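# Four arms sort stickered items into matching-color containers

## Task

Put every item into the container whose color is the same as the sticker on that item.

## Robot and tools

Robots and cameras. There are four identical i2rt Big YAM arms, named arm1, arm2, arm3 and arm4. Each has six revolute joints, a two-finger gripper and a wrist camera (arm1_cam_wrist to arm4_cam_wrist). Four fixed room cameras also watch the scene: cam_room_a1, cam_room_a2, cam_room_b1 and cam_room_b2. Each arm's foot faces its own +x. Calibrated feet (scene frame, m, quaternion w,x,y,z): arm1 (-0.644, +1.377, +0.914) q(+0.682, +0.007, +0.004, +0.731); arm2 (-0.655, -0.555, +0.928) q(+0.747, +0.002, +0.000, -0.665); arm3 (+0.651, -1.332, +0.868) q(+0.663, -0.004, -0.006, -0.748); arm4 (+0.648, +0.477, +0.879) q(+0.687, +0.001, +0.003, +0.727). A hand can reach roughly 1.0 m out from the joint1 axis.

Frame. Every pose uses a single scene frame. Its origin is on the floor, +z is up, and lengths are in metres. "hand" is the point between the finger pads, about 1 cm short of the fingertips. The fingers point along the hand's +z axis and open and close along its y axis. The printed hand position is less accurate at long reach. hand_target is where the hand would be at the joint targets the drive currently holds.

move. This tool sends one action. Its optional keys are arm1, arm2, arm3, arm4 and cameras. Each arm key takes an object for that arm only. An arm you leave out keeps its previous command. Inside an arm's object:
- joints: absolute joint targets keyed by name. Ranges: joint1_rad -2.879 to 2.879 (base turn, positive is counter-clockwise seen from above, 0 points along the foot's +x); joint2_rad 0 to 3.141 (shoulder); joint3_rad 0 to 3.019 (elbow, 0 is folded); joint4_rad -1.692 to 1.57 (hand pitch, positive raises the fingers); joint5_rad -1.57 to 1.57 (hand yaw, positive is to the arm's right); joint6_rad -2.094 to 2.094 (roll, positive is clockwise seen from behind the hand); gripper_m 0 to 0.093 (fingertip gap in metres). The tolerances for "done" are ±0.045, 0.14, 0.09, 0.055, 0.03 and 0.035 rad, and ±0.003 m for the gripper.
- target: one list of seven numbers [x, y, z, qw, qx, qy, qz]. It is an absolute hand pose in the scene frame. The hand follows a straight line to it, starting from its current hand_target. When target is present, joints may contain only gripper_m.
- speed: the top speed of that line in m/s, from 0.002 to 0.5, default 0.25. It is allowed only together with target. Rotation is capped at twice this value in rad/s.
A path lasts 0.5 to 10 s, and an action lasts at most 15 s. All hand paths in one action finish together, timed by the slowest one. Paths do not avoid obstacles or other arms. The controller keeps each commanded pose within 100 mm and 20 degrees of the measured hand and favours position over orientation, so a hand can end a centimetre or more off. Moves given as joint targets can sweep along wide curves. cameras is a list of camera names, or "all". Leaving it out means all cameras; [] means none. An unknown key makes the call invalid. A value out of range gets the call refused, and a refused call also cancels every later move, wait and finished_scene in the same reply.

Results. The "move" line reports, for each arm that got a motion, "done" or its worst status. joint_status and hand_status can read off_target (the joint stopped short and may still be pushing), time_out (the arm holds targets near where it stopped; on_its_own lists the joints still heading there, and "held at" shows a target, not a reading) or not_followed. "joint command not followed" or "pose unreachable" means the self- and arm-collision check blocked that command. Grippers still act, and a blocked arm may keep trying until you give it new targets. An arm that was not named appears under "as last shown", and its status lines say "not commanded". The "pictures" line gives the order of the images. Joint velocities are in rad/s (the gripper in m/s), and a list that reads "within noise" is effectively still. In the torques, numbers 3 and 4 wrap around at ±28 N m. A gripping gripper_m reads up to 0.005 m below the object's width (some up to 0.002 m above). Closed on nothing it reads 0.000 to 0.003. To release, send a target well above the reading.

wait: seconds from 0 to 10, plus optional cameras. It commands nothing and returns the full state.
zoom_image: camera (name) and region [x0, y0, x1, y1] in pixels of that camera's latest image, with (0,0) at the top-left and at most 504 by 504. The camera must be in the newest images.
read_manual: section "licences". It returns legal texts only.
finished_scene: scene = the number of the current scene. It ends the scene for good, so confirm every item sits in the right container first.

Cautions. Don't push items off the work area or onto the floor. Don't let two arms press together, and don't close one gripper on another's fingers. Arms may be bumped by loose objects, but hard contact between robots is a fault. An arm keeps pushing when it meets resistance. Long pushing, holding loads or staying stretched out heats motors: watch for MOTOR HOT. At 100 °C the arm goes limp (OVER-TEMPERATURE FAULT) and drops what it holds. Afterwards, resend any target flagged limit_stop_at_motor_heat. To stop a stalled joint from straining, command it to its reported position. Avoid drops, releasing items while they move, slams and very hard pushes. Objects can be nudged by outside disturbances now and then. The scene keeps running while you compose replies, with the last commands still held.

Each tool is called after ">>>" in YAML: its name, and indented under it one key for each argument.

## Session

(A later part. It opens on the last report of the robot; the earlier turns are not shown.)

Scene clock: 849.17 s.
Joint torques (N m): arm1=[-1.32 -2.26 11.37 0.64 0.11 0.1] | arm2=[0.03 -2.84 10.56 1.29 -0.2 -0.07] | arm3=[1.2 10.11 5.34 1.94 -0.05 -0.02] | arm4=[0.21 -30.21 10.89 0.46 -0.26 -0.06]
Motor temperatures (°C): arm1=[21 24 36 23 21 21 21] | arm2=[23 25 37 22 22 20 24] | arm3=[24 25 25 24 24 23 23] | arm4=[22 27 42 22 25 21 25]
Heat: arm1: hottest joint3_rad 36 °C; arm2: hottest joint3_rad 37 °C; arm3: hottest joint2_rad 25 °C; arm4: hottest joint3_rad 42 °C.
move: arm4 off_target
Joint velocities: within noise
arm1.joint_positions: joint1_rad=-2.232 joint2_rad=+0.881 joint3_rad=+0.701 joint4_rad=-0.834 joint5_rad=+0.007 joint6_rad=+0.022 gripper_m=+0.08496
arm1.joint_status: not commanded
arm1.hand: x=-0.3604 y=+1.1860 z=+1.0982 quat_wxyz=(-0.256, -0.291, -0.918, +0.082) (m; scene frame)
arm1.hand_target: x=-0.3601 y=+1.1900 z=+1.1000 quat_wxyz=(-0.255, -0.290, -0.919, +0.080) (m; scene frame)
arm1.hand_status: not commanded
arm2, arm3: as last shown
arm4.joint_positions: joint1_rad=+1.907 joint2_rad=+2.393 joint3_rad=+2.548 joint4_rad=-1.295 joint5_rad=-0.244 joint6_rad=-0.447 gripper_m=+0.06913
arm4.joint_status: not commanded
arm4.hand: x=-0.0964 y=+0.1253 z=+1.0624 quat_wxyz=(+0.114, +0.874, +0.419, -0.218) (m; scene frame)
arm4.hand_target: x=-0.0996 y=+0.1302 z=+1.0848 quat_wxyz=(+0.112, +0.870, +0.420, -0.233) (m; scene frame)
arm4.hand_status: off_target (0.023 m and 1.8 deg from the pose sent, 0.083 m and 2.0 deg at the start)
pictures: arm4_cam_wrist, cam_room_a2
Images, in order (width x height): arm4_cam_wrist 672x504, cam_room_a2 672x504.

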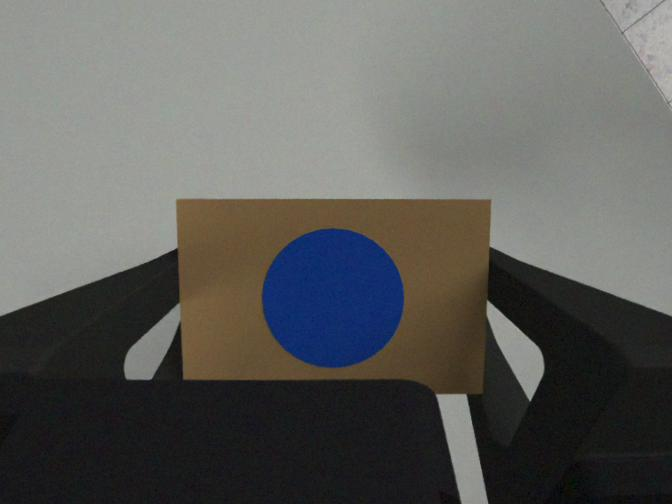

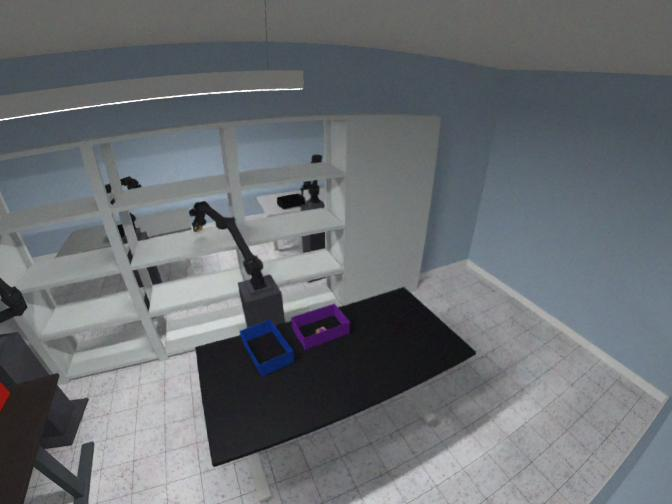

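>>> move:
  arm4: {"target": [0.05, 0.245, 1.115, -0.1126, -0.8696, -0.4204, 0.2330], "speed": 0.15}
  cameras: ["arm4_cam_wrist"]

>>> move:
  arm4: {"target": [0.30, 0.35, 1.14, -0.1126, -0.8696, -0.4204, 0.2330], "speed": 0.2}
  cameras: ["arm4_cam_wrist"]

>>> move:
  arm4: {"target": [0.38, 0.365, 1.22, -0.0552, -0.9437, -0.2523, 0.2064], "speed": 0.25}
  cameras: ["arm4_cam_wrist", "cam_room_a2"]

Scene clock: 855.43 s.
Joint torques (N m): arm1=[-0.32 -2.84 11.49 1.01 0.1 0.11] | arm2=[0.09 -2.73 10.54 1.29 -0.2 -0.07] | arm3=[1.26 9.99 5.34 1.98 -0.06 0] | arm4=[0.56 -20.84 8.79 1.2 -0.27 -0.09]
Motor temperatures (°C): arm1=[21 24 36 23 21 21 21] | arm2=[23 25 37 22 22 20 24] | arm3=[24 25 25 24 24 23 23] | arm4=[22 29 42 22 25 21 25]
Heat: arm1: hottest joint3_rad 36 °C; arm2: hottest joint3_rad 37 °C; arm3: hottest joint2_rad 25 °C; arm4: hottest joint3_rad 42 °C.
move: arm4 done
Joint velocities: within noise
arm1, arm2, arm3: as last shown
arm4.joint_positions: joint1_rad=+1.816 joint2_rad=+1.769 joint3_rad=+1.655 joint4_rad=-1.042 joint5_rad=-0.282 joint6_rad=-0.526 gripper_m=+0.06913
arm4.joint_status: not commanded
arm4.hand: x=+0.0530 y=+0.2432 z=+1.1089 quat_wxyz=(+0.114, +0.875, +0.416, -0.221) (m; scene frame)
arm4.hand_target: x=+0.0501 y=+0.2450 z=+1.1150 quat_wxyz=(+0.112, +0.870, +0.420, -0.233) (m; scene frame)
arm4.hand_status: done (0.007 m and 1.6 deg from the pose sent, 0.196 m and 1.8 deg at the start)
pictures: arm4_cam_wrist
Images, in order (width x height): arm4_cam_wrist 672x504.

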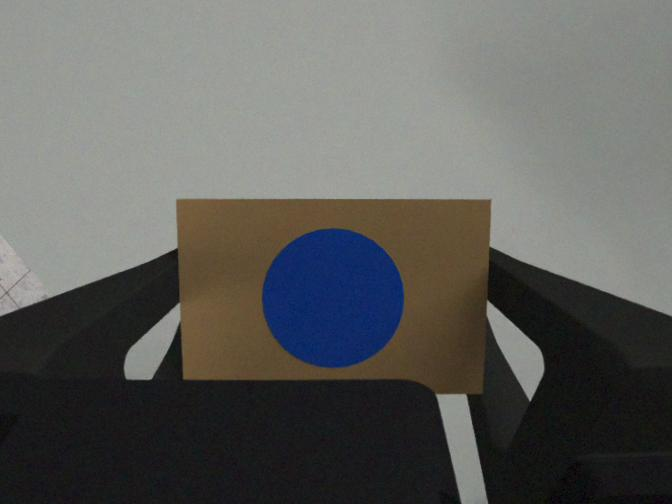

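Scene clock: 857.43 s.
Joint torques (N m): arm1=[-1.14 -2.02 11.58 0.66 0.09 0.12] | arm2=[0.15 -2.73 10.56 1.29 -0.19 -0.08] | arm3=[1.32 10.11 5.35 1.99 -0.05 -0.02] | arm4=[0.62 -6.65 9.01 0.34 -0.29 -0.11]
Motor temperatures (°C): arm1=[21 24 36 23 21 21 21] | arm2=[23 25 37 22 22 20 24] | arm3=[24 25 25 24 24 23 23] | arm4=[22 29 42 22 25 21 25]
Heat: arm1: hottest joint3_rad 36 °C; arm2: hottest joint3_rad 37 °C; arm3: hottest joint2_rad 25 °C; arm4: hottest joint3_rad 42 °C.
move: arm4 done
Joint velocities: within noise
arm1, arm2, arm3: as last shown
arm4.joint_positions: joint1_rad=+1.728 joint2_rad=+1.045 joint3_rad=+1.006 joint4_rad=-1.106 joint5_rad=-0.320 joint6_rad=-0.612 gripper_m=+0.06913
arm4.joint_status: not commanded
arm4.hand: x=+0.2988 y=+0.3475 z=+1.1424 quat_wxyz=(+0.112, +0.870, +0.418, -0.238) (m; scene frame)
arm4.hand_target: x=+0.3000 y=+0.3500 z=+1.1401 quat_wxyz=(+0.113, +0.870, +0.420, -0.233) (m; scene frame)
arm4.hand_status: done (0.004 m and 0.7 deg from the pose sent, 0.271 m and 1.6 deg at the start)
pictures: arm4_cam_wrist
Images, in order (width x height): arm4_cam_wrist 672x504.

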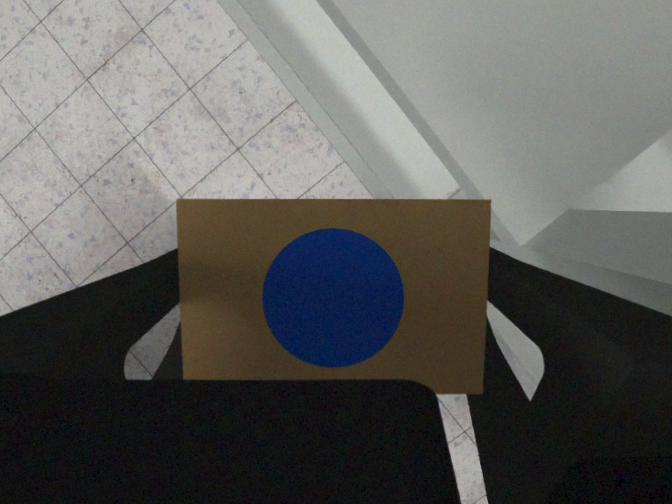

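Scene clock: 859.13 s.
Joint torques (N m): arm1=[-0.79 -2.9 11.37 0.79 0.1 0.08] | arm2=[0.09 -2.78 10.56 1.26 -0.2 -0.07] | arm3=[1.14 9.99 5.35 1.99 -0.05 -0.01] | arm4=[1.67 -3.9 12.42 0.44 0.17 0.18]
Motor temperatures (°C): arm1=[21 24 36 23 21 21 21] | arm2=[23 25 37 22 22 20 24] | arm3=[24 25 25 24 24 23 23] | arm4=[22 29 42 22 25 21 25]
Heat: arm1: hottest joint3_rad 36 °C; arm2: hottest joint3_rad 37 °C; arm3: hottest joint2_rad 25 °C; arm4: hottest joint3_rad 42 °C.
move: arm4 off_target
Joint velocities: within noise
arm1: as last shown
arm2.joint_positions: joint1_rad=+2.276 joint2_rad=+0.759 joint3_rad=+0.999 joint4_rad=-1.255 joint5_rad=-0.037 joint6_rad=-0.057 gripper_m=+0.08989
arm2.joint_status: not commanded
arm2.hand: x=-0.4595 y=-0.3367 z=+1.2515 quat_wxyz=(-0.249, +0.413, -0.868, -0.120) (m; scene frame)
arm2.hand_target: x=-0.4601 y=-0.3400 z=+1.2402 quat_wxyz=(-0.233, +0.418, -0.871, -0.112) (m; scene frame)
arm2.hand_status: not commanded
arm3.joint_positions: joint1_rad=+0.075 joint2_rad=+0.276 joint3_rad=+1.523 joint4_rad=-1.599 joint5_rad=-0.185 joint6_rad=-0.597 gripper_m=+0.09396
arm3.joint_status: not commanded
arm3.hand: x=+0.6803 y=-1.3506 z=+1.4452 quat_wxyz=(-0.326, -0.350, -0.735, +0.481) (m; scene frame)
arm3.hand_target: x=+0.6804 y=-1.3484 z=+1.4507 quat_wxyz=(-0.328, -0.347, -0.731, +0.487) (m; scene frame)
arm3.hand_status: not commanded
arm4.joint_positions: joint1_rad=+1.866 joint2_rad=+0.853 joint3_rad=+1.073 joint4_rad=-1.412 joint5_rad=-0.070 joint6_rad=-0.162 gripper_m=+0.06914
arm4.joint_status: not commanded
arm4.hand: x=+0.3835 y=+0.3684 z=+1.1966 quat_wxyz=(+0.053, +0.947, +0.256, -0.187) (m; scene frame)
arm4.hand_target: x=+0.3806 y=+0.3653 z=+1.2196 quat_wxyz=(+0.056, +0.944, +0.252, -0.207) (m; scene frame)
arm4.hand_status: off_target (0.024 m and 2.3 deg from the pose sent, 0.114 m and 22.1 deg at the start)
pictures: arm4_cam_wrist, cam_room_a2
Images, in order (width x height): arm4_cam_wrist 672x504, cam_room_a2 672x504.

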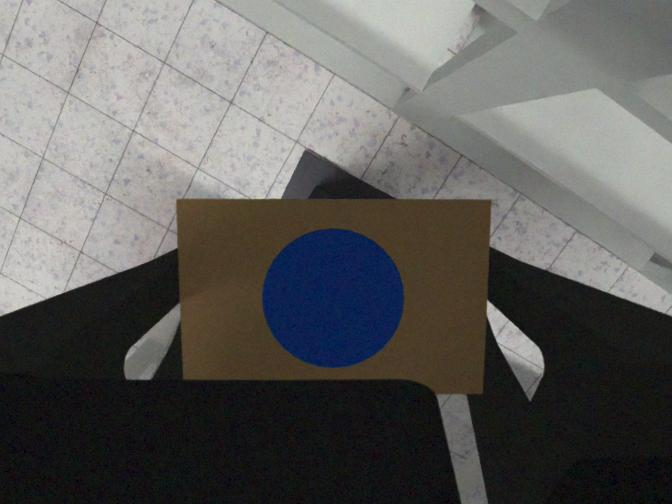

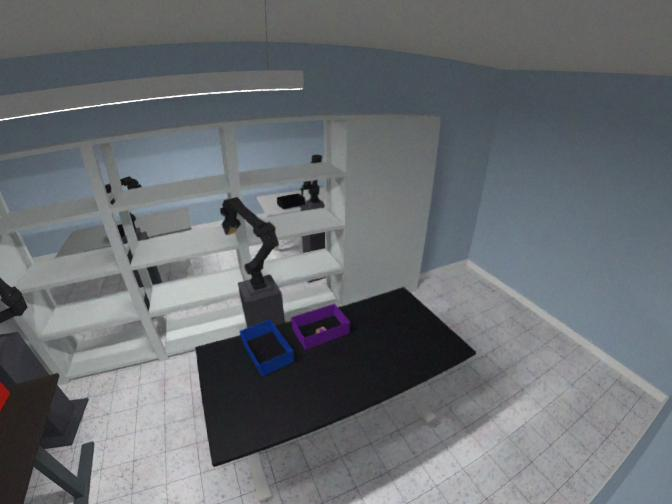

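>>> move:
  arm4: {"joints": {"joint1_rad": -1.6, "joint5_rad": 0, "joint6_rad": 0}}
  cameras: ["arm4_cam_wrist"]

>>> move:
  arm4: {"target": [0.98, 0.47, 1.0, 0.2588, 0, 0.9659, 0], "speed": 0.2}
  cameras: ["arm4_cam_wrist"]

Scene clock: 864.37 s.
Joint torques (N m): arm1=[-0.32 -2.02 11.34 0.79 0.1 0.12] | arm2=[0.15 -2.78 10.56 1.26 -0.2 -0.07] | arm3=[1.32 9.99 5.33 1.96 -0.05 -0.01] | arm4=[0.73 -3.9 12.57 0.21 -0.03 0.18]
Motor temperatures (°C): arm1=[21 24 36 23 21 21 21] | arm2=[23 25 37 22 22 20 24] | arm3=[24 25 25 24 24 23 23] | arm4=[22 28 43 22 25 21 26]
Heat: arm1: hottest joint3_rad 36 °C; arm2: hottest joint3_rad 37 °C; arm3: hottest joint2_rad 25 °C; arm4: hottest joint3_rad 43 °C.
move: arm4 done
Joint velocities: within noise
arm1, arm2, arm3: as last shown
arm4.joint_positions: joint1_rad=-1.597 joint2_rad=+0.853 joint3_rad=+1.073 joint4_rad=-1.413 joint5_rad=+0.003 joint6_rad=-0.011 gripper_m=+0.06919
arm4.joint_status: all done
arm4.hand: x=+0.9368 y=+0.4861 z=+1.1932 quat_wxyz=(-0.186, +0.020, -0.982, +0.001) (m; scene frame)
arm4.hand_target: x=+0.9410 y=+0.4860 z=+1.2162 quat_wxyz=(-0.206, +0.014, -0.978, -0.001) (m; scene frame)
arm4.hand_status: not commanded
pictures: arm4_cam_wrist
Images, in order (width x height): arm4_cam_wrist 672x504.

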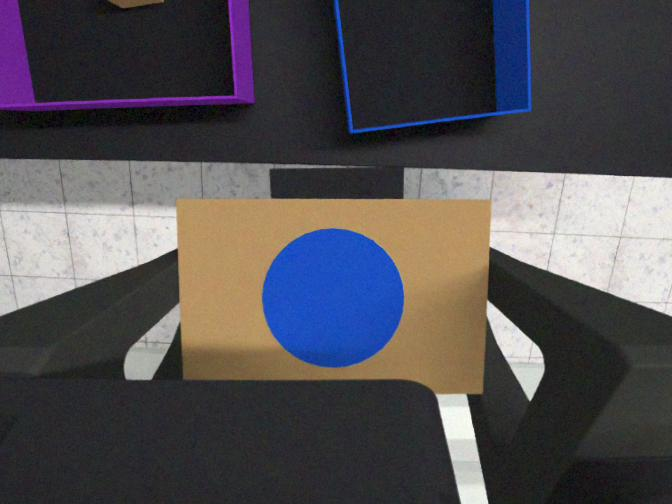

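Scene clock: 866.13 s.
Joint torques (N m): arm1=[-1.08 -2.26 11.38 0.92 0.11 0.07] | arm2=[0.03 -2.78 10.52 1.33 -0.2 -0.07] | arm3=[1.26 10.11 5.3 1.94 -0.06 -0.02] | arm4=[0.26 -3.72 9.11 1.39 -0.08 -0.13]
Motor temperatures (°C): arm1=[21 24 36 23 21 21 21] | arm2=[23 25 37 22 22 20 24] | arm3=[24 25 25 24 24 23 23] | arm4=[22 28 43 22 25 21 26]
Heat: arm1: hottest joint3_rad 36 °C; arm2: hottest joint3_rad 37 °C; arm3: hottest joint2_rad 25 °C; arm4: hottest joint3_rad 43 °C.
move: arm4 done
Joint velocities: within noise
arm1, arm2, arm3: as last shown
arm4.joint_positions: joint1_rad=-1.650 joint2_rad=+0.934 joint3_rad=+0.554 joint4_rad=-0.681 joint5_rad=-0.015 joint6_rad=-0.012 gripper_m=+0.06919
arm4.joint_status: not commanded
arm4.hand: x=+0.9742 y=+0.4725 z=+0.9965 quat_wxyz=(-0.250, -0.003, -0.968, -0.001) (m; scene frame)
arm4.hand_target: x=+0.9799 y=+0.4700 z=+1.0002 quat_wxyz=(-0.259, +0.000, -0.966, +0.000) (m; scene frame)
arm4.hand_status: done (0.007 m and 1.2 deg from the pose sent, 0.199 m and 8.9 deg at the start)
pictures: arm4_cam_wrist
Images, in order (width x height): arm4_cam_wrist 672x504.

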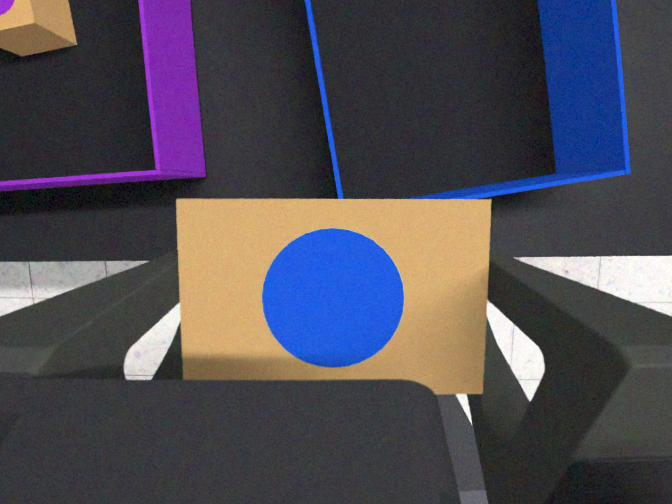

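>>> move:
  arm4: {"target": [1.11, 0.385, 0.955, 0.2585, -0.0421, 0.9650, 0.0113], "speed": 0.2}
  cameras: ["arm4_cam_wrist"]

Scene clock: 877.10 s.
Joint torques (N m): arm1=[-0.73 -2.14 11.36 0.83 0.11 0.08] | arm2=[0.09 -2.73 10.54 1.29 -0.2 -0.07] | arm3=[1.14 10.05 5.35 1.95 -0.05 -0.01] | arm4=[0.62 -10.52 10.41 1.29 -0.15 -0.1]
Motor temperatures (°C): arm1=[21 24 36 23 21 21 21] | arm2=[23 25 37 22 22 20 23] | arm3=[24 25 25 24 24 23 23] | arm4=[22 27 41 22 25 21 26]
Heat: arm1: hottest joint3_rad 36 °C; arm2: hottest joint3_rad 37 °C; arm3: hottest joint2_rad 25 °C; arm4: hottest joint3_rad 41 °C.
move: arm4 off_target
Joint velocities: within noise
arm1, arm2, arm3: as last shown
arm4.joint_positions: joint1_rad=-1.885 joint2_rad=+1.437 joint3_rad=+0.779 joint4_rad=-0.459 joint5_rad=-0.171 joint6_rad=-0.288 gripper_m=+0.06919
arm4.joint_status: not commanded
arm4.hand: x=+1.0880 y=+0.3916 z=+0.9398 quat_wxyz=(-0.236, +0.034, -0.971, -0.019) (m; scene frame)
arm4.hand_target: x=+1.1089 y=+0.3852 z=+0.9557 quat_wxyz=(-0.259, +0.042, -0.965, -0.011) (m; scene frame)
arm4.hand_status: off_target (0.028 m and 3.0 deg from the pose sent, 0.167 m and 5.4 deg at the start)
pictures: arm4_cam_wrist
Images, in order (width x height): arm4_cam_wrist 672x504.

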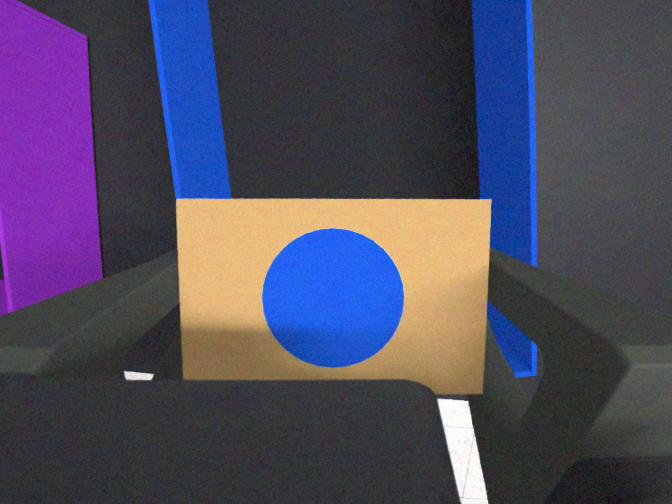

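>>> move:
  arm4: {"target": [1.135, 0.372, 0.85, 0.2585, -0.0421, 0.9650, 0.0113], "speed": 0.15}
  cameras: ["arm4_cam_wrist"]

>>> move:
  arm4: {"target": [1.13, 0.372, 0.79, 0.2585, -0.0421, 0.9650, 0.0113], "speed": 0.1}
  cameras: ["arm4_cam_wrist"]

>>> move:
  arm4: {"target": [1.125, 0.373, 0.76, 0.2585, -0.0421, 0.9650, 0.0113], "speed": 0.06}
  cameras: ["arm4_cam_wrist"]

Scene clock: 888.13 s.
Joint torques (N m): arm1=[-0.91 -1.73 11.36 0.92 0.13 0.11] | arm2=[0.15 -2.73 10.58 1.28 -0.2 -0.08] | arm3=[1.32 10.05 5.33 2 -0.05 -0.02] | arm4=[-0.03 -13.45 7.82 1.35 -0.18 -0.07]
Motor temperatures (°C): arm1=[21 24 36 23 21 21 21] | arm2=[23 25 37 22 22 20 23] | arm3=[24 25 25 24 24 23 23] | arm4=[22 26 40 22 25 21 26]
Heat: arm1: hottest joint3_rad 36 °C; arm2: hottest joint3_rad 37 °C; arm3: hottest joint2_rad 25 °C; arm4: hottest joint3_rad 40 °C.
move: arm4 off_target
Joint velocities: within noise
arm1, arm2, arm3: as last shown
arm4.joint_positions: joint1_rad=-1.893 joint2_rad=+1.728 joint3_rad=+0.779 joint4_rad=-0.160 joint5_rad=-0.178 joint6_rad=-0.300 gripper_m=+0.06919
arm4.joint_status: not commanded
arm4.hand: x=+1.1176 y=+0.3805 z=+0.8427 quat_wxyz=(-0.240, +0.038, -0.970, -0.018) (m; scene frame)
arm4.hand_target: x=+1.1343 y=+0.3721 z=+0.8505 quat_wxyz=(-0.258, +0.042, -0.965, -0.011) (m; scene frame)
arm4.hand_status: off_target (0.021 m and 2.3 deg from the pose sent, 0.103 m and 3.0 deg at the start)
pictures: arm4_cam_wrist
Images, in order (width x height): arm4_cam_wrist 672x504.

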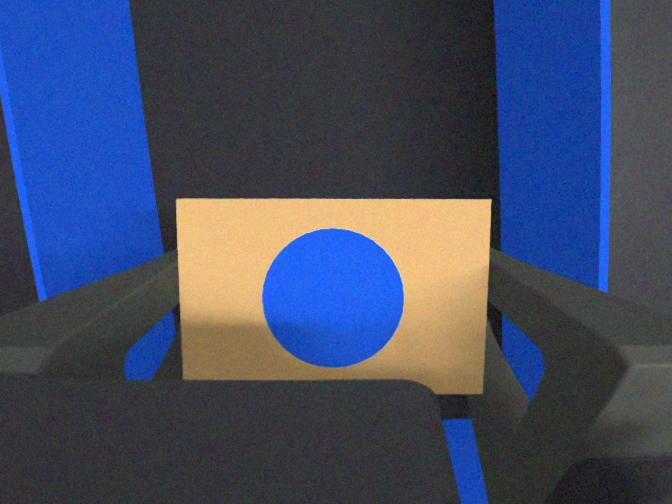

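Scene clock: 889.37 s.
Joint torques (N m): arm1=[-0.91 -2.26 11.3 0.98 0.12 0.12] | arm2=[0.09 -2.78 10.56 1.31 -0.19 -0.07] | arm3=[1.14 10.17 5.34 1.95 -0.05 -0.01] | arm4=[0.21 -13.33 4.88 1.36 -0.19 -0.08]
Motor temperatures (°C): arm1=[21 24 36 23 21 21 21] | arm2=[23 25 37 22 22 20 23] | arm3=[24 25 25 24 24 23 23] | arm4=[22 26 40 22 25 21 26]
Heat: arm1: hottest joint3_rad 36 °C; arm2: hottest joint3_rad 37 °C; arm3: hottest joint2_rad 25 °C; arm4: hottest joint3_rad 40 °C.
move: arm4 done
Joint velocities: within noise
arm1.joint_positions: joint1_rad=-2.232 joint2_rad=+0.881 joint3_rad=+0.701 joint4_rad=-0.834 joint5_rad=+0.007 joint6_rad=+0.022 gripper_m=+0.08496
arm1.joint_status: not commanded
arm1.hand: x=-0.3604 y=+1.1860 z=+1.0982 quat_wxyz=(-0.256, -0.291, -0.918, +0.082) (m; scene frame)
arm1.hand_target: x=-0.3601 y=+1.1900 z=+1.1000 quat_wxyz=(-0.255, -0.290, -0.919, +0.080) (m; scene frame)
arm1.hand_status: not commanded
arm2, arm3: as last shown
arm4.joint_positions: joint1_rad=-1.894 joint2_rad=+1.876 joint3_rad=+0.779 joint4_rad=+0.019 joint5_rad=-0.179 joint6_rad=-0.302 gripper_m=+0.06919
arm4.joint_status: not commanded
arm4.hand: x=+1.1275 y=+0.3769 z=+0.7942 quat_wxyz=(-0.255, +0.039, -0.966, -0.013) (m; scene frame)
arm4.hand_target: x=+1.1299 y=+0.3720 z=+0.7901 quat_wxyz=(-0.258, +0.042, -0.965, -0.011) (m; scene frame)
arm4.hand_status: done (0.007 m and 0.6 deg from the pose sent, 0.055 m and 2.3 deg at the start)
pictures: arm4_cam_wrist
Images, in order (width x height): arm4_cam_wrist 672x504.

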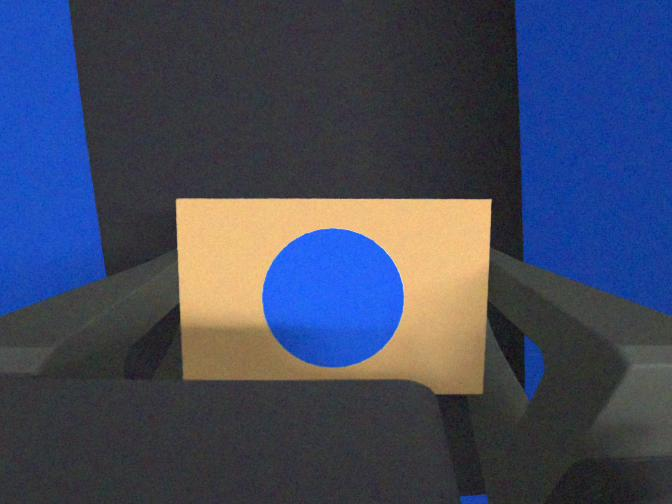

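Scene clock: 890.43 s.
Joint torques (N m): arm1=[-0.67 -2.73 11.41 0.77 0.11 0.12] | arm2=[0.09 -2.73 10.56 1.32 -0.18 -0.07] | arm3=[1.14 10.23 5.34 1.96 -0.06 -0.01] | arm4=[0.21 -14.1 3.71 1.36 -0.16 -0.12]
Motor temperatures (°C): arm1=[21 24 36 23 21 21 21] | arm2=[23 25 37 22 22 20 23] | arm3=[24 25 25 24 24 23 23] | arm4=[22 26 40 22 25 21 26]
Heat: arm1: hottest joint3_rad 36 °C; arm2: hottest joint3_rad 37 °C; arm3: hottest joint2_rad 25 °C; arm4: hottest joint3_rad 40 °C.
move: arm4 done
Joint velocities: within noise
arm1, arm2, arm3: as last shown
arm4.joint_positions: joint1_rad=-1.895 joint2_rad=+1.954 joint3_rad=+0.779 joint4_rad=+0.109 joint5_rad=-0.179 joint6_rad=-0.303 gripper_m=+0.06919
arm4.joint_status: not commanded
arm4.hand: x=+1.1289 y=+0.3763 z=+0.7682 quat_wxyz=(-0.261, +0.040, -0.965, -0.012) (m; scene frame)
arm4.hand_target: x=+1.1248 y=+0.3731 z=+0.7601 quat_wxyz=(-0.258, +0.042, -0.965, -0.011) (m; scene frame)
arm4.hand_status: done (0.010 m and 0.4 deg from the pose sent, 0.034 m and 0.6 deg at the start)
pictures: arm4_cam_wrist
Images, in order (width x height): arm4_cam_wrist 672x504.

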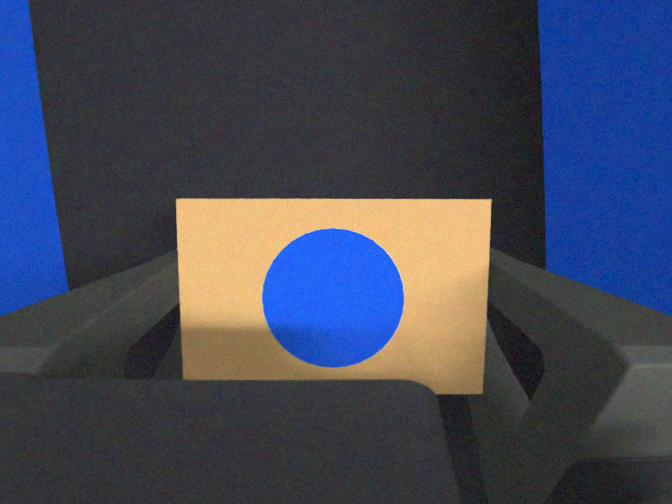

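>>> move:
  arm4: {"target": [1.123, 0.373, 0.748, 0.2585, -0.0421, 0.9650, 0.0113], "speed": 0.05}
  cameras: ["arm4_cam_wrist"]

>>> move:
  arm4: {"target": [1.123, 0.373, 0.738, 0.2585, -0.0421, 0.9650, 0.0113], "speed": 0.05}
  cameras: ["arm4_cam_wrist"]

>>> move:
  arm4: {"target": [1.123, 0.373, 0.730, 0.2585, -0.0421, 0.9650, 0.0113], "speed": 0.05}
  cameras: ["arm4_cam_wrist"]

Scene clock: 896.20 s.
Joint torques (N m): arm1=[-1.14 -2.02 11.38 0.83 0.08 0.11] | arm2=[0.09 -2.67 10.56 1.29 -0.19 -0.07] | arm3=[1.38 9.93 5.35 1.96 -0.04 0] | arm4=[0.26 -14.27 3.37 1.48 -0.17 -0.09]
Motor temperatures (°C): arm1=[21 24 36 23 21 21 21] | arm2=[23 25 37 22 22 20 23] | arm3=[24 25 25 24 24 23 23] | arm4=[22 26 39 22 25 21 26]
Heat: arm1: hottest joint3_rad 36 °C; arm2: hottest joint3_rad 37 °C; arm3: hottest joint2_rad 25 °C; arm4: hottest joint3_rad 39 °C.
move: arm4 off_target
Joint velocities: within noise
arm1, arm2, arm3: as last shown
arm4.joint_positions: joint1_rad=-1.896 joint2_rad=+1.984 joint3_rad=+0.779 joint4_rad=+0.144 joint5_rad=-0.180 joint6_rad=-0.304 gripper_m=+0.06919
arm4.joint_status: not commanded
arm4.hand: x=+1.1287 y=+0.3758 z=+0.7580 quat_wxyz=(-0.263, +0.040, -0.964, -0.011) (m; scene frame)
arm4.hand_target: x=+1.1228 y=+0.3732 z=+0.7482 quat_wxyz=(-0.258, +0.042, -0.965, -0.011) (m; scene frame)
arm4.hand_status: off_target (0.012 m and 0.6 deg from the pose sent, 0.021 m and 0.4 deg at the start)
pictures: arm4_cam_wrist
Images, in order (width x height): arm4_cam_wrist 672x504.

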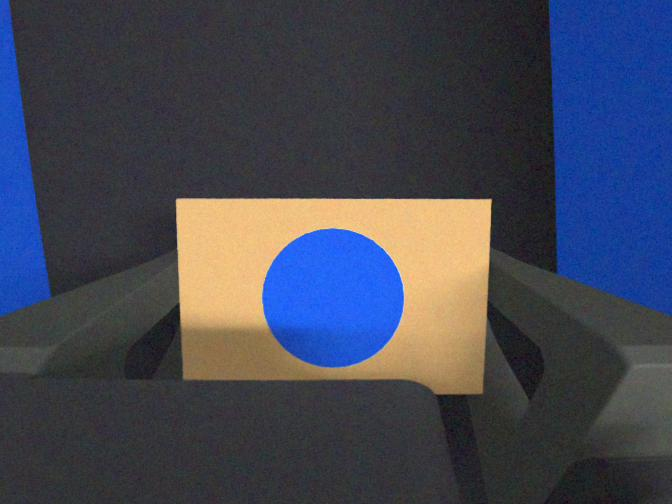

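Scene clock: 897.17 s.
Joint torques (N m): arm1=[-0.91 -2.02 11.52 0.85 0.1 0.1] | arm2=[0.03 -2.61 10.55 1.31 -0.19 -0.07] | arm3=[1.26 10.05 5.31 1.95 -0.06 0] | arm4=[0.38 -13.98 3.3 1.39 -0.17 -0.1]
Motor temperatures (°C): arm1=[21 24 36 23 21 21 21] | arm2=[23 25 37 22 22 20 23] | arm3=[24 25 25 24 24 23 23] | arm4=[22 26 38 22 25 21 26]
Heat: arm1: hottest joint3_rad 36 °C; arm2: hottest joint3_rad 37 °C; arm3: hottest joint2_rad 25 °C; arm4: hottest joint3_rad 38 °C.
move: arm4 done
Joint velocities: within noise
arm1: as last shown
arm2.joint_positions: joint1_rad=+2.276 joint2_rad=+0.759 joint3_rad=+0.999 joint4_rad=-1.255 joint5_rad=-0.037 joint6_rad=-0.057 gripper_m=+0.08989
arm2.joint_status: not commanded
arm2.hand: x=-0.4595 y=-0.3367 z=+1.2515 quat_wxyz=(-0.249, +0.413, -0.868, -0.120) (m; scene frame)
arm2.hand_target: x=-0.4601 y=-0.3400 z=+1.2402 quat_wxyz=(-0.233, +0.418, -0.871, -0.112) (m; scene frame)
arm2.hand_status: not commanded
arm3.joint_positions: joint1_rad=+0.075 joint2_rad=+0.276 joint3_rad=+1.523 joint4_rad=-1.599 joint5_rad=-0.185 joint6_rad=-0.597 gripper_m=+0.09396
arm3.joint_status: not commanded
arm3.hand: x=+0.6803 y=-1.3506 z=+1.4452 quat_wxyz=(-0.326, -0.350, -0.735, +0.481) (m; scene frame)
arm3.hand_target: x=+0.6804 y=-1.3484 z=+1.4507 quat_wxyz=(-0.328, -0.347, -0.731, +0.487) (m; scene frame)
arm3.hand_status: not commanded
arm4.joint_positions: joint1_rad=-1.896 joint2_rad=+2.014 joint3_rad=+0.779 joint4_rad=+0.170 joint5_rad=-0.180 joint6_rad=-0.304 gripper_m=+0.06919
arm4.joint_status: not commanded
arm4.hand: x=+1.1267 y=+0.3763 z=+0.7471 quat_wxyz=(-0.261, +0.040, -0.964, -0.012) (m; scene frame)
arm4.hand_target: x=+1.1228 y=+0.3732 z=+0.7383 quat_wxyz=(-0.258, +0.042, -0.965, -0.011) (m; scene frame)
arm4.hand_status: done (0.010 m and 0.4 deg from the pose sent, 0.021 m and 0.6 deg at the start)
pictures: arm4_cam_wrist
Images, in order (width x height): arm4_cam_wrist 672x504.

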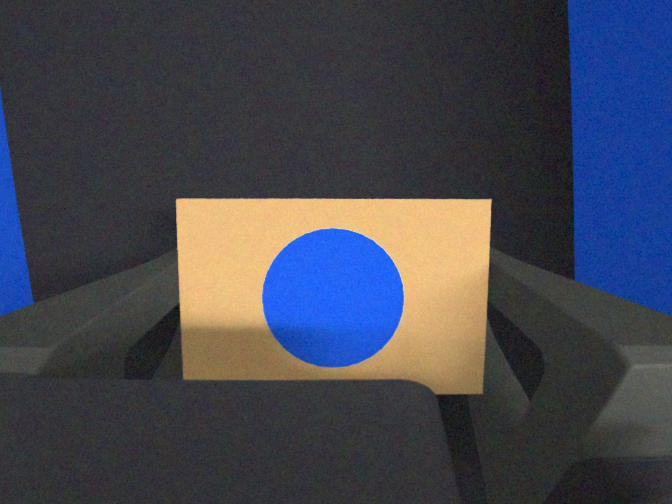

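Scene clock: 898.13 s.
Joint torques (N m): arm1=[-0.09 -2.2 11.47 0.85 0.06 0.11] | arm2=[0.09 -2.67 10.56 1.31 -0.2 -0.07] | arm3=[1.32 10.23 5.31 1.96 -0.05 -0.01] | arm4=[0.15 -13.92 3.55 1.32 -0.13 -0.12]
Motor temperatures (°C): arm1=[21 24 36 23 21 21 21] | arm2=[23 25 37 22 22 20 23] | arm3=[24 25 25 24 24 23 23] | arm4=[22 26 38 22 25 21 26]
Heat: arm1: hottest joint3_rad 36 °C; arm2: hottest joint3_rad 37 °C; arm3: hottest joint2_rad 25 °C; arm4: hottest joint3_rad 38 °C.
move: arm4 done
Joint velocities: within noise
arm1, arm2, arm3: as last shown
arm4.joint_positions: joint1_rad=-1.896 joint2_rad=+2.038 joint3_rad=+0.779 joint4_rad=+0.191 joint5_rad=-0.180 joint6_rad=-0.304 gripper_m=+0.06919
arm4.joint_status: not commanded
arm4.hand: x=+1.1247 y=+0.3768 z=+0.7384 quat_wxyz=(-0.259, +0.040, -0.965, -0.012) (m; scene frame)
arm4.hand_target: x=+1.1228 y=+0.3732 z=+0.7302 quat_wxyz=(-0.258, +0.042, -0.965, -0.011) (m; scene frame)
arm4.hand_status: done (0.009 m and 0.3 deg from the pose sent, 0.018 m and 0.4 deg at the start)
pictures: arm4_cam_wrist
Images, in order (width x height): arm4_cam_wrist 672x504.

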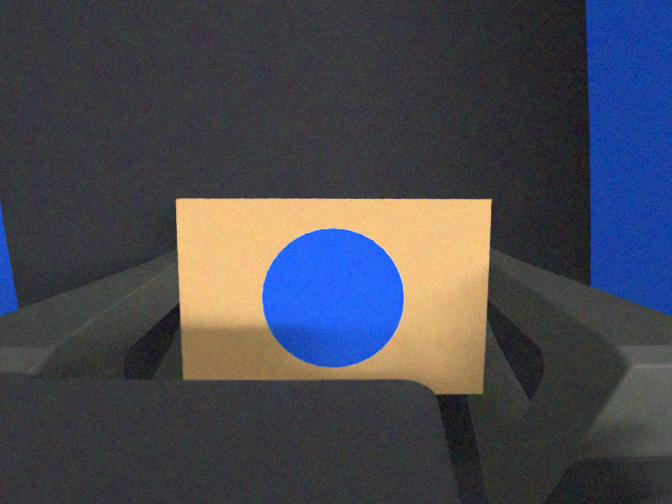

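>>> move:
  arm4: {"target": [1.123, 0.373, 0.720, 0.2585, -0.0421, 0.9650, 0.0113], "speed": 0.05}
  cameras: ["arm4_cam_wrist"]

>>> move:
  arm4: {"target": [1.123, 0.373, 0.712, 0.2585, -0.0421, 0.9650, 0.0113], "speed": 0.05}
  cameras: ["arm4_cam_wrist"]

Scene clock: 901.67 s.
Joint torques (N m): arm1=[-0.38 -2.2 11.4 0.76 0.1 0.1] | arm2=[0.03 -2.73 10.55 1.29 -0.19 -0.07] | arm3=[1.2 9.99 5.38 1.95 -0.05 0] | arm4=[0.03 -12.81 3.74 1.31 -0.17 -0.06]
Motor temperatures (°C): arm1=[21 24 36 23 21 21 21] | arm2=[23 25 37 22 22 20 23] | arm3=[24 25 25 24 24 23 23] | arm4=[22 26 38 22 25 21 26]
Heat: arm1: hottest joint3_rad 36 °C; arm2: hottest joint3_rad 37 °C; arm3: hottest joint2_rad 25 °C; arm4: hottest joint3_rad 38 °C.
move: arm4 off_target
Joint velocities: within noise
arm1, arm2, arm3: as last shown
arm4.joint_positions: joint1_rad=-1.896 joint2_rad=+2.050 joint3_rad=+0.779 joint4_rad=+0.222 joint5_rad=-0.181 joint6_rad=-0.307 gripper_m=+0.06919
arm4.joint_status: not commanded
arm4.hand: x=+1.1280 y=+0.3760 z=+0.7364 quat_wxyz=(-0.268, +0.042, -0.962, -0.009) (m; scene frame)
arm4.hand_target: x=+1.1224 y=+0.3734 z=+0.7206 quat_wxyz=(-0.258, +0.042, -0.965, -0.011) (m; scene frame)
arm4.hand_status: off_target (0.017 m and 1.2 deg from the pose sent, 0.019 m and 0.3 deg at the start)
pictures: arm4_cam_wrist
Images, in order (width x height): arm4_cam_wrist 672x504.

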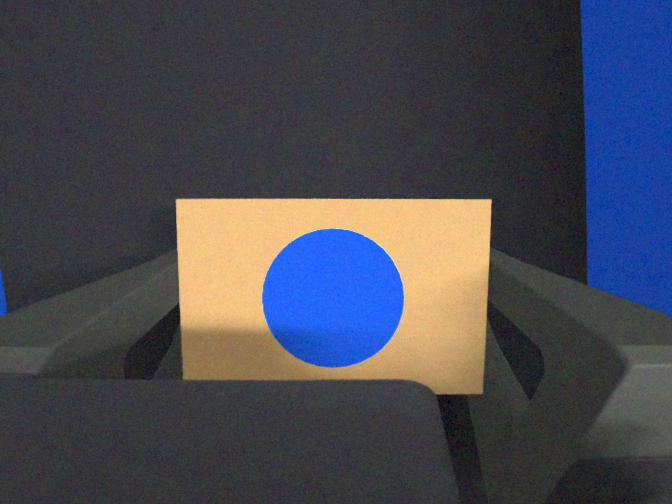

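Scene clock: 902.63 s.
Joint torques (N m): arm1=[-1.14 -2.08 11.33 0.8 0.09 0.12] | arm2=[0.15 -2.73 10.55 1.32 -0.2 -0.07] | arm3=[1.26 10.11 5.33 1.96 -0.06 -0.01] | arm4=[0.15 -11.46 3.97 1.03 -0.13 -0.06]
Motor temperatures (°C): arm1=[21 24 36 23 21 21 21] | arm2=[23 25 37 22 22 20 23] | arm3=[24 25 25 24 24 23 23] | arm4=[22 26 38 22 25 21 26]
Heat: arm1: hottest joint3_rad 36 °C; arm2: hottest joint3_rad 37 °C; arm3: hottest joint2_rad 25 °C; arm4: hottest joint3_rad 38 °C.
move: arm4 off_target
Joint velocities: within noise
arm1, arm2, arm3: as last shown
arm4.joint_positions: joint1_rad=-1.896 joint2_rad=+2.058 joint3_rad=+0.779 joint4_rad=+0.246 joint5_rad=-0.181 joint6_rad=-0.309 gripper_m=+0.06919
arm4.joint_status: not commanded
arm4.hand: x=+1.1309 y=+0.3752 z=+0.7359 quat_wxyz=(-0.276, +0.044, -0.960, -0.006) (m; scene frame)
arm4.hand_target: x=+1.1219 y=+0.3735 z=+0.7131 quat_wxyz=(-0.258, +0.042, -0.965, -0.011) (m; scene frame)
arm4.hand_status: off_target (0.025 m and 2.2 deg from the pose sent, 0.025 m and 1.2 deg at the start)
pictures: arm4_cam_wrist
Images, in order (width x height): arm4_cam_wrist 672x504.

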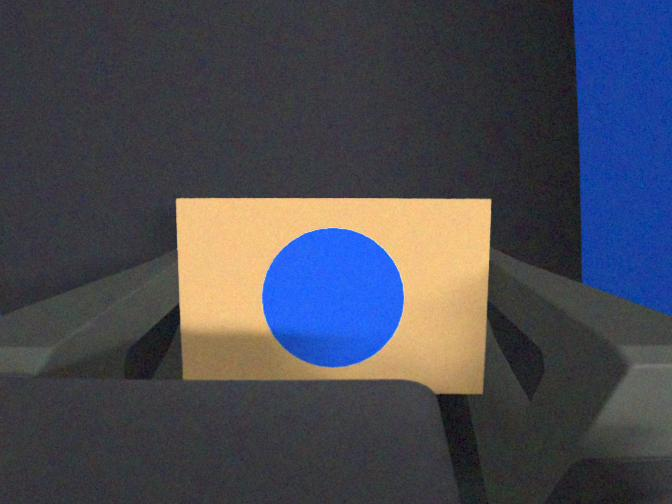

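>>> move:
  arm4: {"target": [1.128, 0.3745, 0.732, 0.2585, -0.0421, 0.9650, 0.0113], "speed": 0.05}
  cameras: []

>>> move:
  arm4: {"joints": {"gripper_m": 0.078}}
  cameras: ["arm4_cam_wrist"]

>>> move:
  arm4: {"joints": {"gripper_m": 0.088}}
  cameras: []

>>> move:
  arm4: {"target": [1.08, 0.388, 0.90, 0.2585, -0.0421, 0.9650, 0.0113], "speed": 0.15}
  cameras: ["arm4_cam_wrist", "cam_room_a2"]

Scene clock: 908.03 s.
Joint torques (N m): arm1=[-0.79 -2.49 11.38 1.22 0.1 0.08] | arm2=[0.09 -2.73 10.54 1.32 -0.19 -0.08] | arm3=[1.2 10.11 5.37 1.96 -0.04 -0.01] | arm4=[0.38 -15.74 3.69 -0.03 -0.04 0.04]
Motor temperatures (°C): arm1=[21 24 36 23 21 21 21] | arm2=[23 25 37 22 22 20 23] | arm3=[24 25 25 24 24 23 23] | arm4=[22 26 37 22 25 21 26]
Heat: arm1: hottest joint3_rad 36 °C; arm2: hottest joint3_rad 37 °C; arm3: hottest joint2_rad 25 °C; arm4: hottest joint3_rad 37 °C.
move: arm4 done
Joint velocities: within noise
arm1, arm2, arm3: as last shown
arm4.joint_positions: joint1_rad=-1.896 joint2_rad=+2.055 joint3_rad=+0.787 joint4_rad=+0.220 joint5_rad=-0.181 joint6_rad=-0.309 gripper_m=+0.06919
arm4.joint_status: not commanded
arm4.hand: x=+1.1310 y=+0.3751 z=+0.7361 quat_wxyz=(-0.269, +0.043, -0.962, -0.009) (m; scene frame)
arm4.hand_target: x=+1.1281 y=+0.3746 z=+0.7321 quat_wxyz=(-0.259, +0.042, -0.965, -0.011) (m; scene frame)
arm4.hand_status: done (0.005 m and 1.3 deg from the pose sent, 0.005 m and 2.2 deg at the start)
pictures: none
No camera images: "cameras" was empty.

Scene clock: 908.47 s.
Joint torques (N m): arm1=[-0.44 -2.08 11.44 0.8 0.11 0.11] | arm2=[0.09 -2.78 10.56 1.31 -0.2 -0.07] | arm3=[1.26 9.99 5.3 1.99 -0.04 0] | arm4=[0.38 -15.44 3.75 0.02 -0.01 0.03]
Motor temperatures (°C): arm1=[21 24 36 23 21 21 21] | arm2=[23 25 37 22 22 20 23] | arm3=[24 25 25 24 24 23 23] | arm4=[22 26 37 22 25 21 26]
Heat: arm1: hottest joint3_rad 36 °C; arm2: hottest joint3_rad 37 °C; arm3: hottest joint2_rad 25 °C; arm4: hottest joint3_rad 37 °C.
move: arm4 done
Joint velocities: within noise
arm1.joint_positions: joint1_rad=-2.232 joint2_rad=+0.881 joint3_rad=+0.701 joint4_rad=-0.834 joint5_rad=+0.007 joint6_rad=+0.022 gripper_m=+0.08496
arm1.joint_status: not commanded
arm1.hand: x=-0.3604 y=+1.1860 z=+1.0982 quat_wxyz=(-0.256, -0.291, -0.918, +0.082) (m; scene frame)
arm1.hand_target: x=-0.3601 y=+1.1900 z=+1.1000 quat_wxyz=(-0.255, -0.290, -0.919, +0.080) (m; scene frame)
arm1.hand_status: not commanded
arm2, arm3: as last shown
arm4.joint_positions: joint1_rad=-1.896 joint2_rad=+2.054 joint3_rad=+0.787 joint4_rad=+0.216 joint5_rad=-0.182 joint6_rad=-0.309 gripper_m=+0.07791
arm4.joint_status: all done
arm4.hand: x=+1.1306 y=+0.3755 z=+0.7361 quat_wxyz=(-0.268, +0.043, -0.962, -0.010) (m; scene frame)
arm4.hand_target: x=+1.1281 y=+0.3745 z=+0.7321 quat_wxyz=(-0.259, +0.042, -0.965, -0.011) (m; scene frame)
arm4.hand_status: not commanded
pictures: arm4_cam_wrist
Images, in order (width x height): arm4_cam_wrist 672x504.

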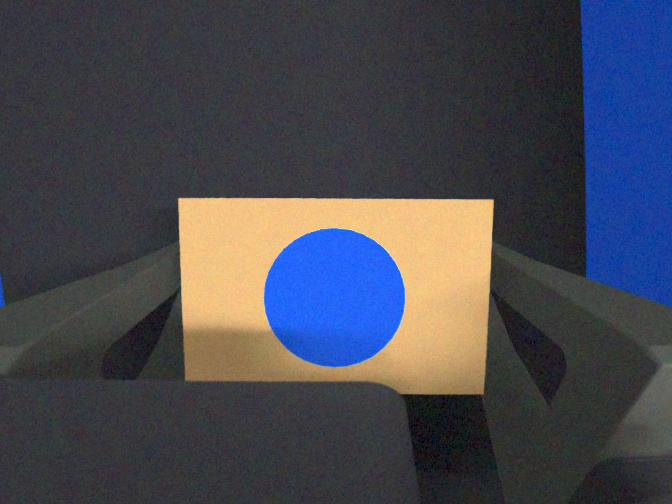

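Scene clock: 908.90 s.
Joint torques (N m): arm1=[-0.85 -2.37 11.56 0.79 0.08 0.09] | arm2=[0.09 -2.78 10.58 1.31 -0.19 -0.07] | arm3=[1.2 10.11 5.38 1.94 -0.05 -0.01] | arm4=[0.91 -15.33 3.66 0.2 0 0.03]
Motor temperatures (°C): arm1=[21 24 36 23 21 21 21] | arm2=[23 25 37 22 22 20 23] | arm3=[24 25 25 24 24 23 23] | arm4=[22 26 37 22 25 21 26]
Heat: arm1: hottest joint3_rad 36 °C; arm2: hottest joint3_rad 37 °C; arm3: hottest joint2_rad 25 °C; arm4: hottest joint3_rad 37 °C.
move: arm4 done
Joint velocities: within noise
arm1, arm2, arm3: as last shown
arm4.joint_positions: joint1_rad=-1.896 joint2_rad=+2.054 joint3_rad=+0.787 joint4_rad=+0.216 joint5_rad=-0.182 joint6_rad=-0.309 gripper_m=+0.08788
arm4.joint_status: all done
arm4.hand: x=+1.1306 y=+0.3755 z=+0.7361 quat_wxyz=(-0.268, +0.043, -0.962, -0.010) (m; scene frame)
arm4.hand_target: x=+1.1280 y=+0.3745 z=+0.7321 quat_wxyz=(-0.259, +0.042, -0.965, -0.011) (m; scene frame)
arm4.hand_status: not commanded
pictures: none
No camera images: "cameras" was empty.

Scene clock: 910.67 s.
Joint torques (N m): arm1=[-0.5 -2.43 11.33 0.68 0.09 0.14] | arm2=[0.03 -2.73 10.55 1.31 -0.19 -0.07] | arm3=[1.26 10.17 5.33 1.96 -0.05 -0.01] | arm4=[0.44 -11.34 6.28 0.46 -0.01 0.02]
Motor temperatures (°C): arm1=[21 24 36 23 21 21 21] | arm2=[23 25 37 22 22 20 23] | arm3=[24 25 25 24 24 23 23] | arm4=[22 26 37 22 25 21 26]
Heat: arm1: hottest joint3_rad 36 °C; arm2: hottest joint3_rad 37 °C; arm3: hottest joint2_rad 25 °C; arm4: hottest joint3_rad 37 °C.
move: arm4 done
Joint velocities: within noise
arm1, arm2, arm3: as last shown
arm4.joint_positions: joint1_rad=-1.896 joint2_rad=+1.494 joint3_rad=+0.687 joint4_rad=-0.248 joint5_rad=-0.182 joint6_rad=-0.309 gripper_m=+0.08788
arm4.joint_status: not commanded
arm4.hand: x=+1.0849 y=+0.3889 z=+0.9035 quat_wxyz=(-0.266, +0.043, -0.963, -0.010) (m; scene frame)
arm4.hand_target: x=+1.0800 y=+0.3881 z=+0.9000 quat_wxyz=(-0.258, +0.042, -0.965, -0.011) (m; scene frame)
arm4.hand_status: done (0.006 m and 1.0 deg from the pose sent, 0.172 m and 1.2 deg at the start)
pictures: arm4_cam_wrist, cam_room_a2
Images, in order (width x height): arm4_cam_wrist 672x504, cam_room_a2 672x504.

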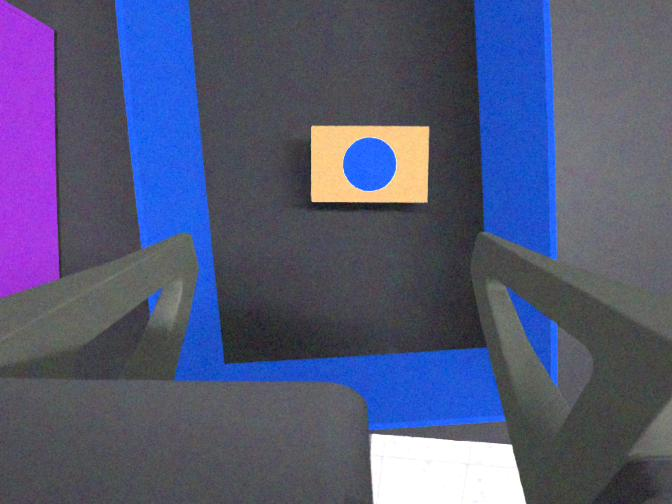

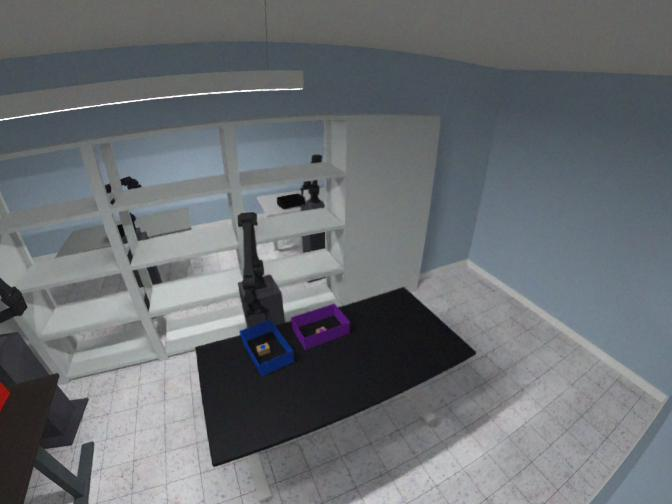

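>>> finished_scene:
  scene: 1

The scene is finished: the task was done.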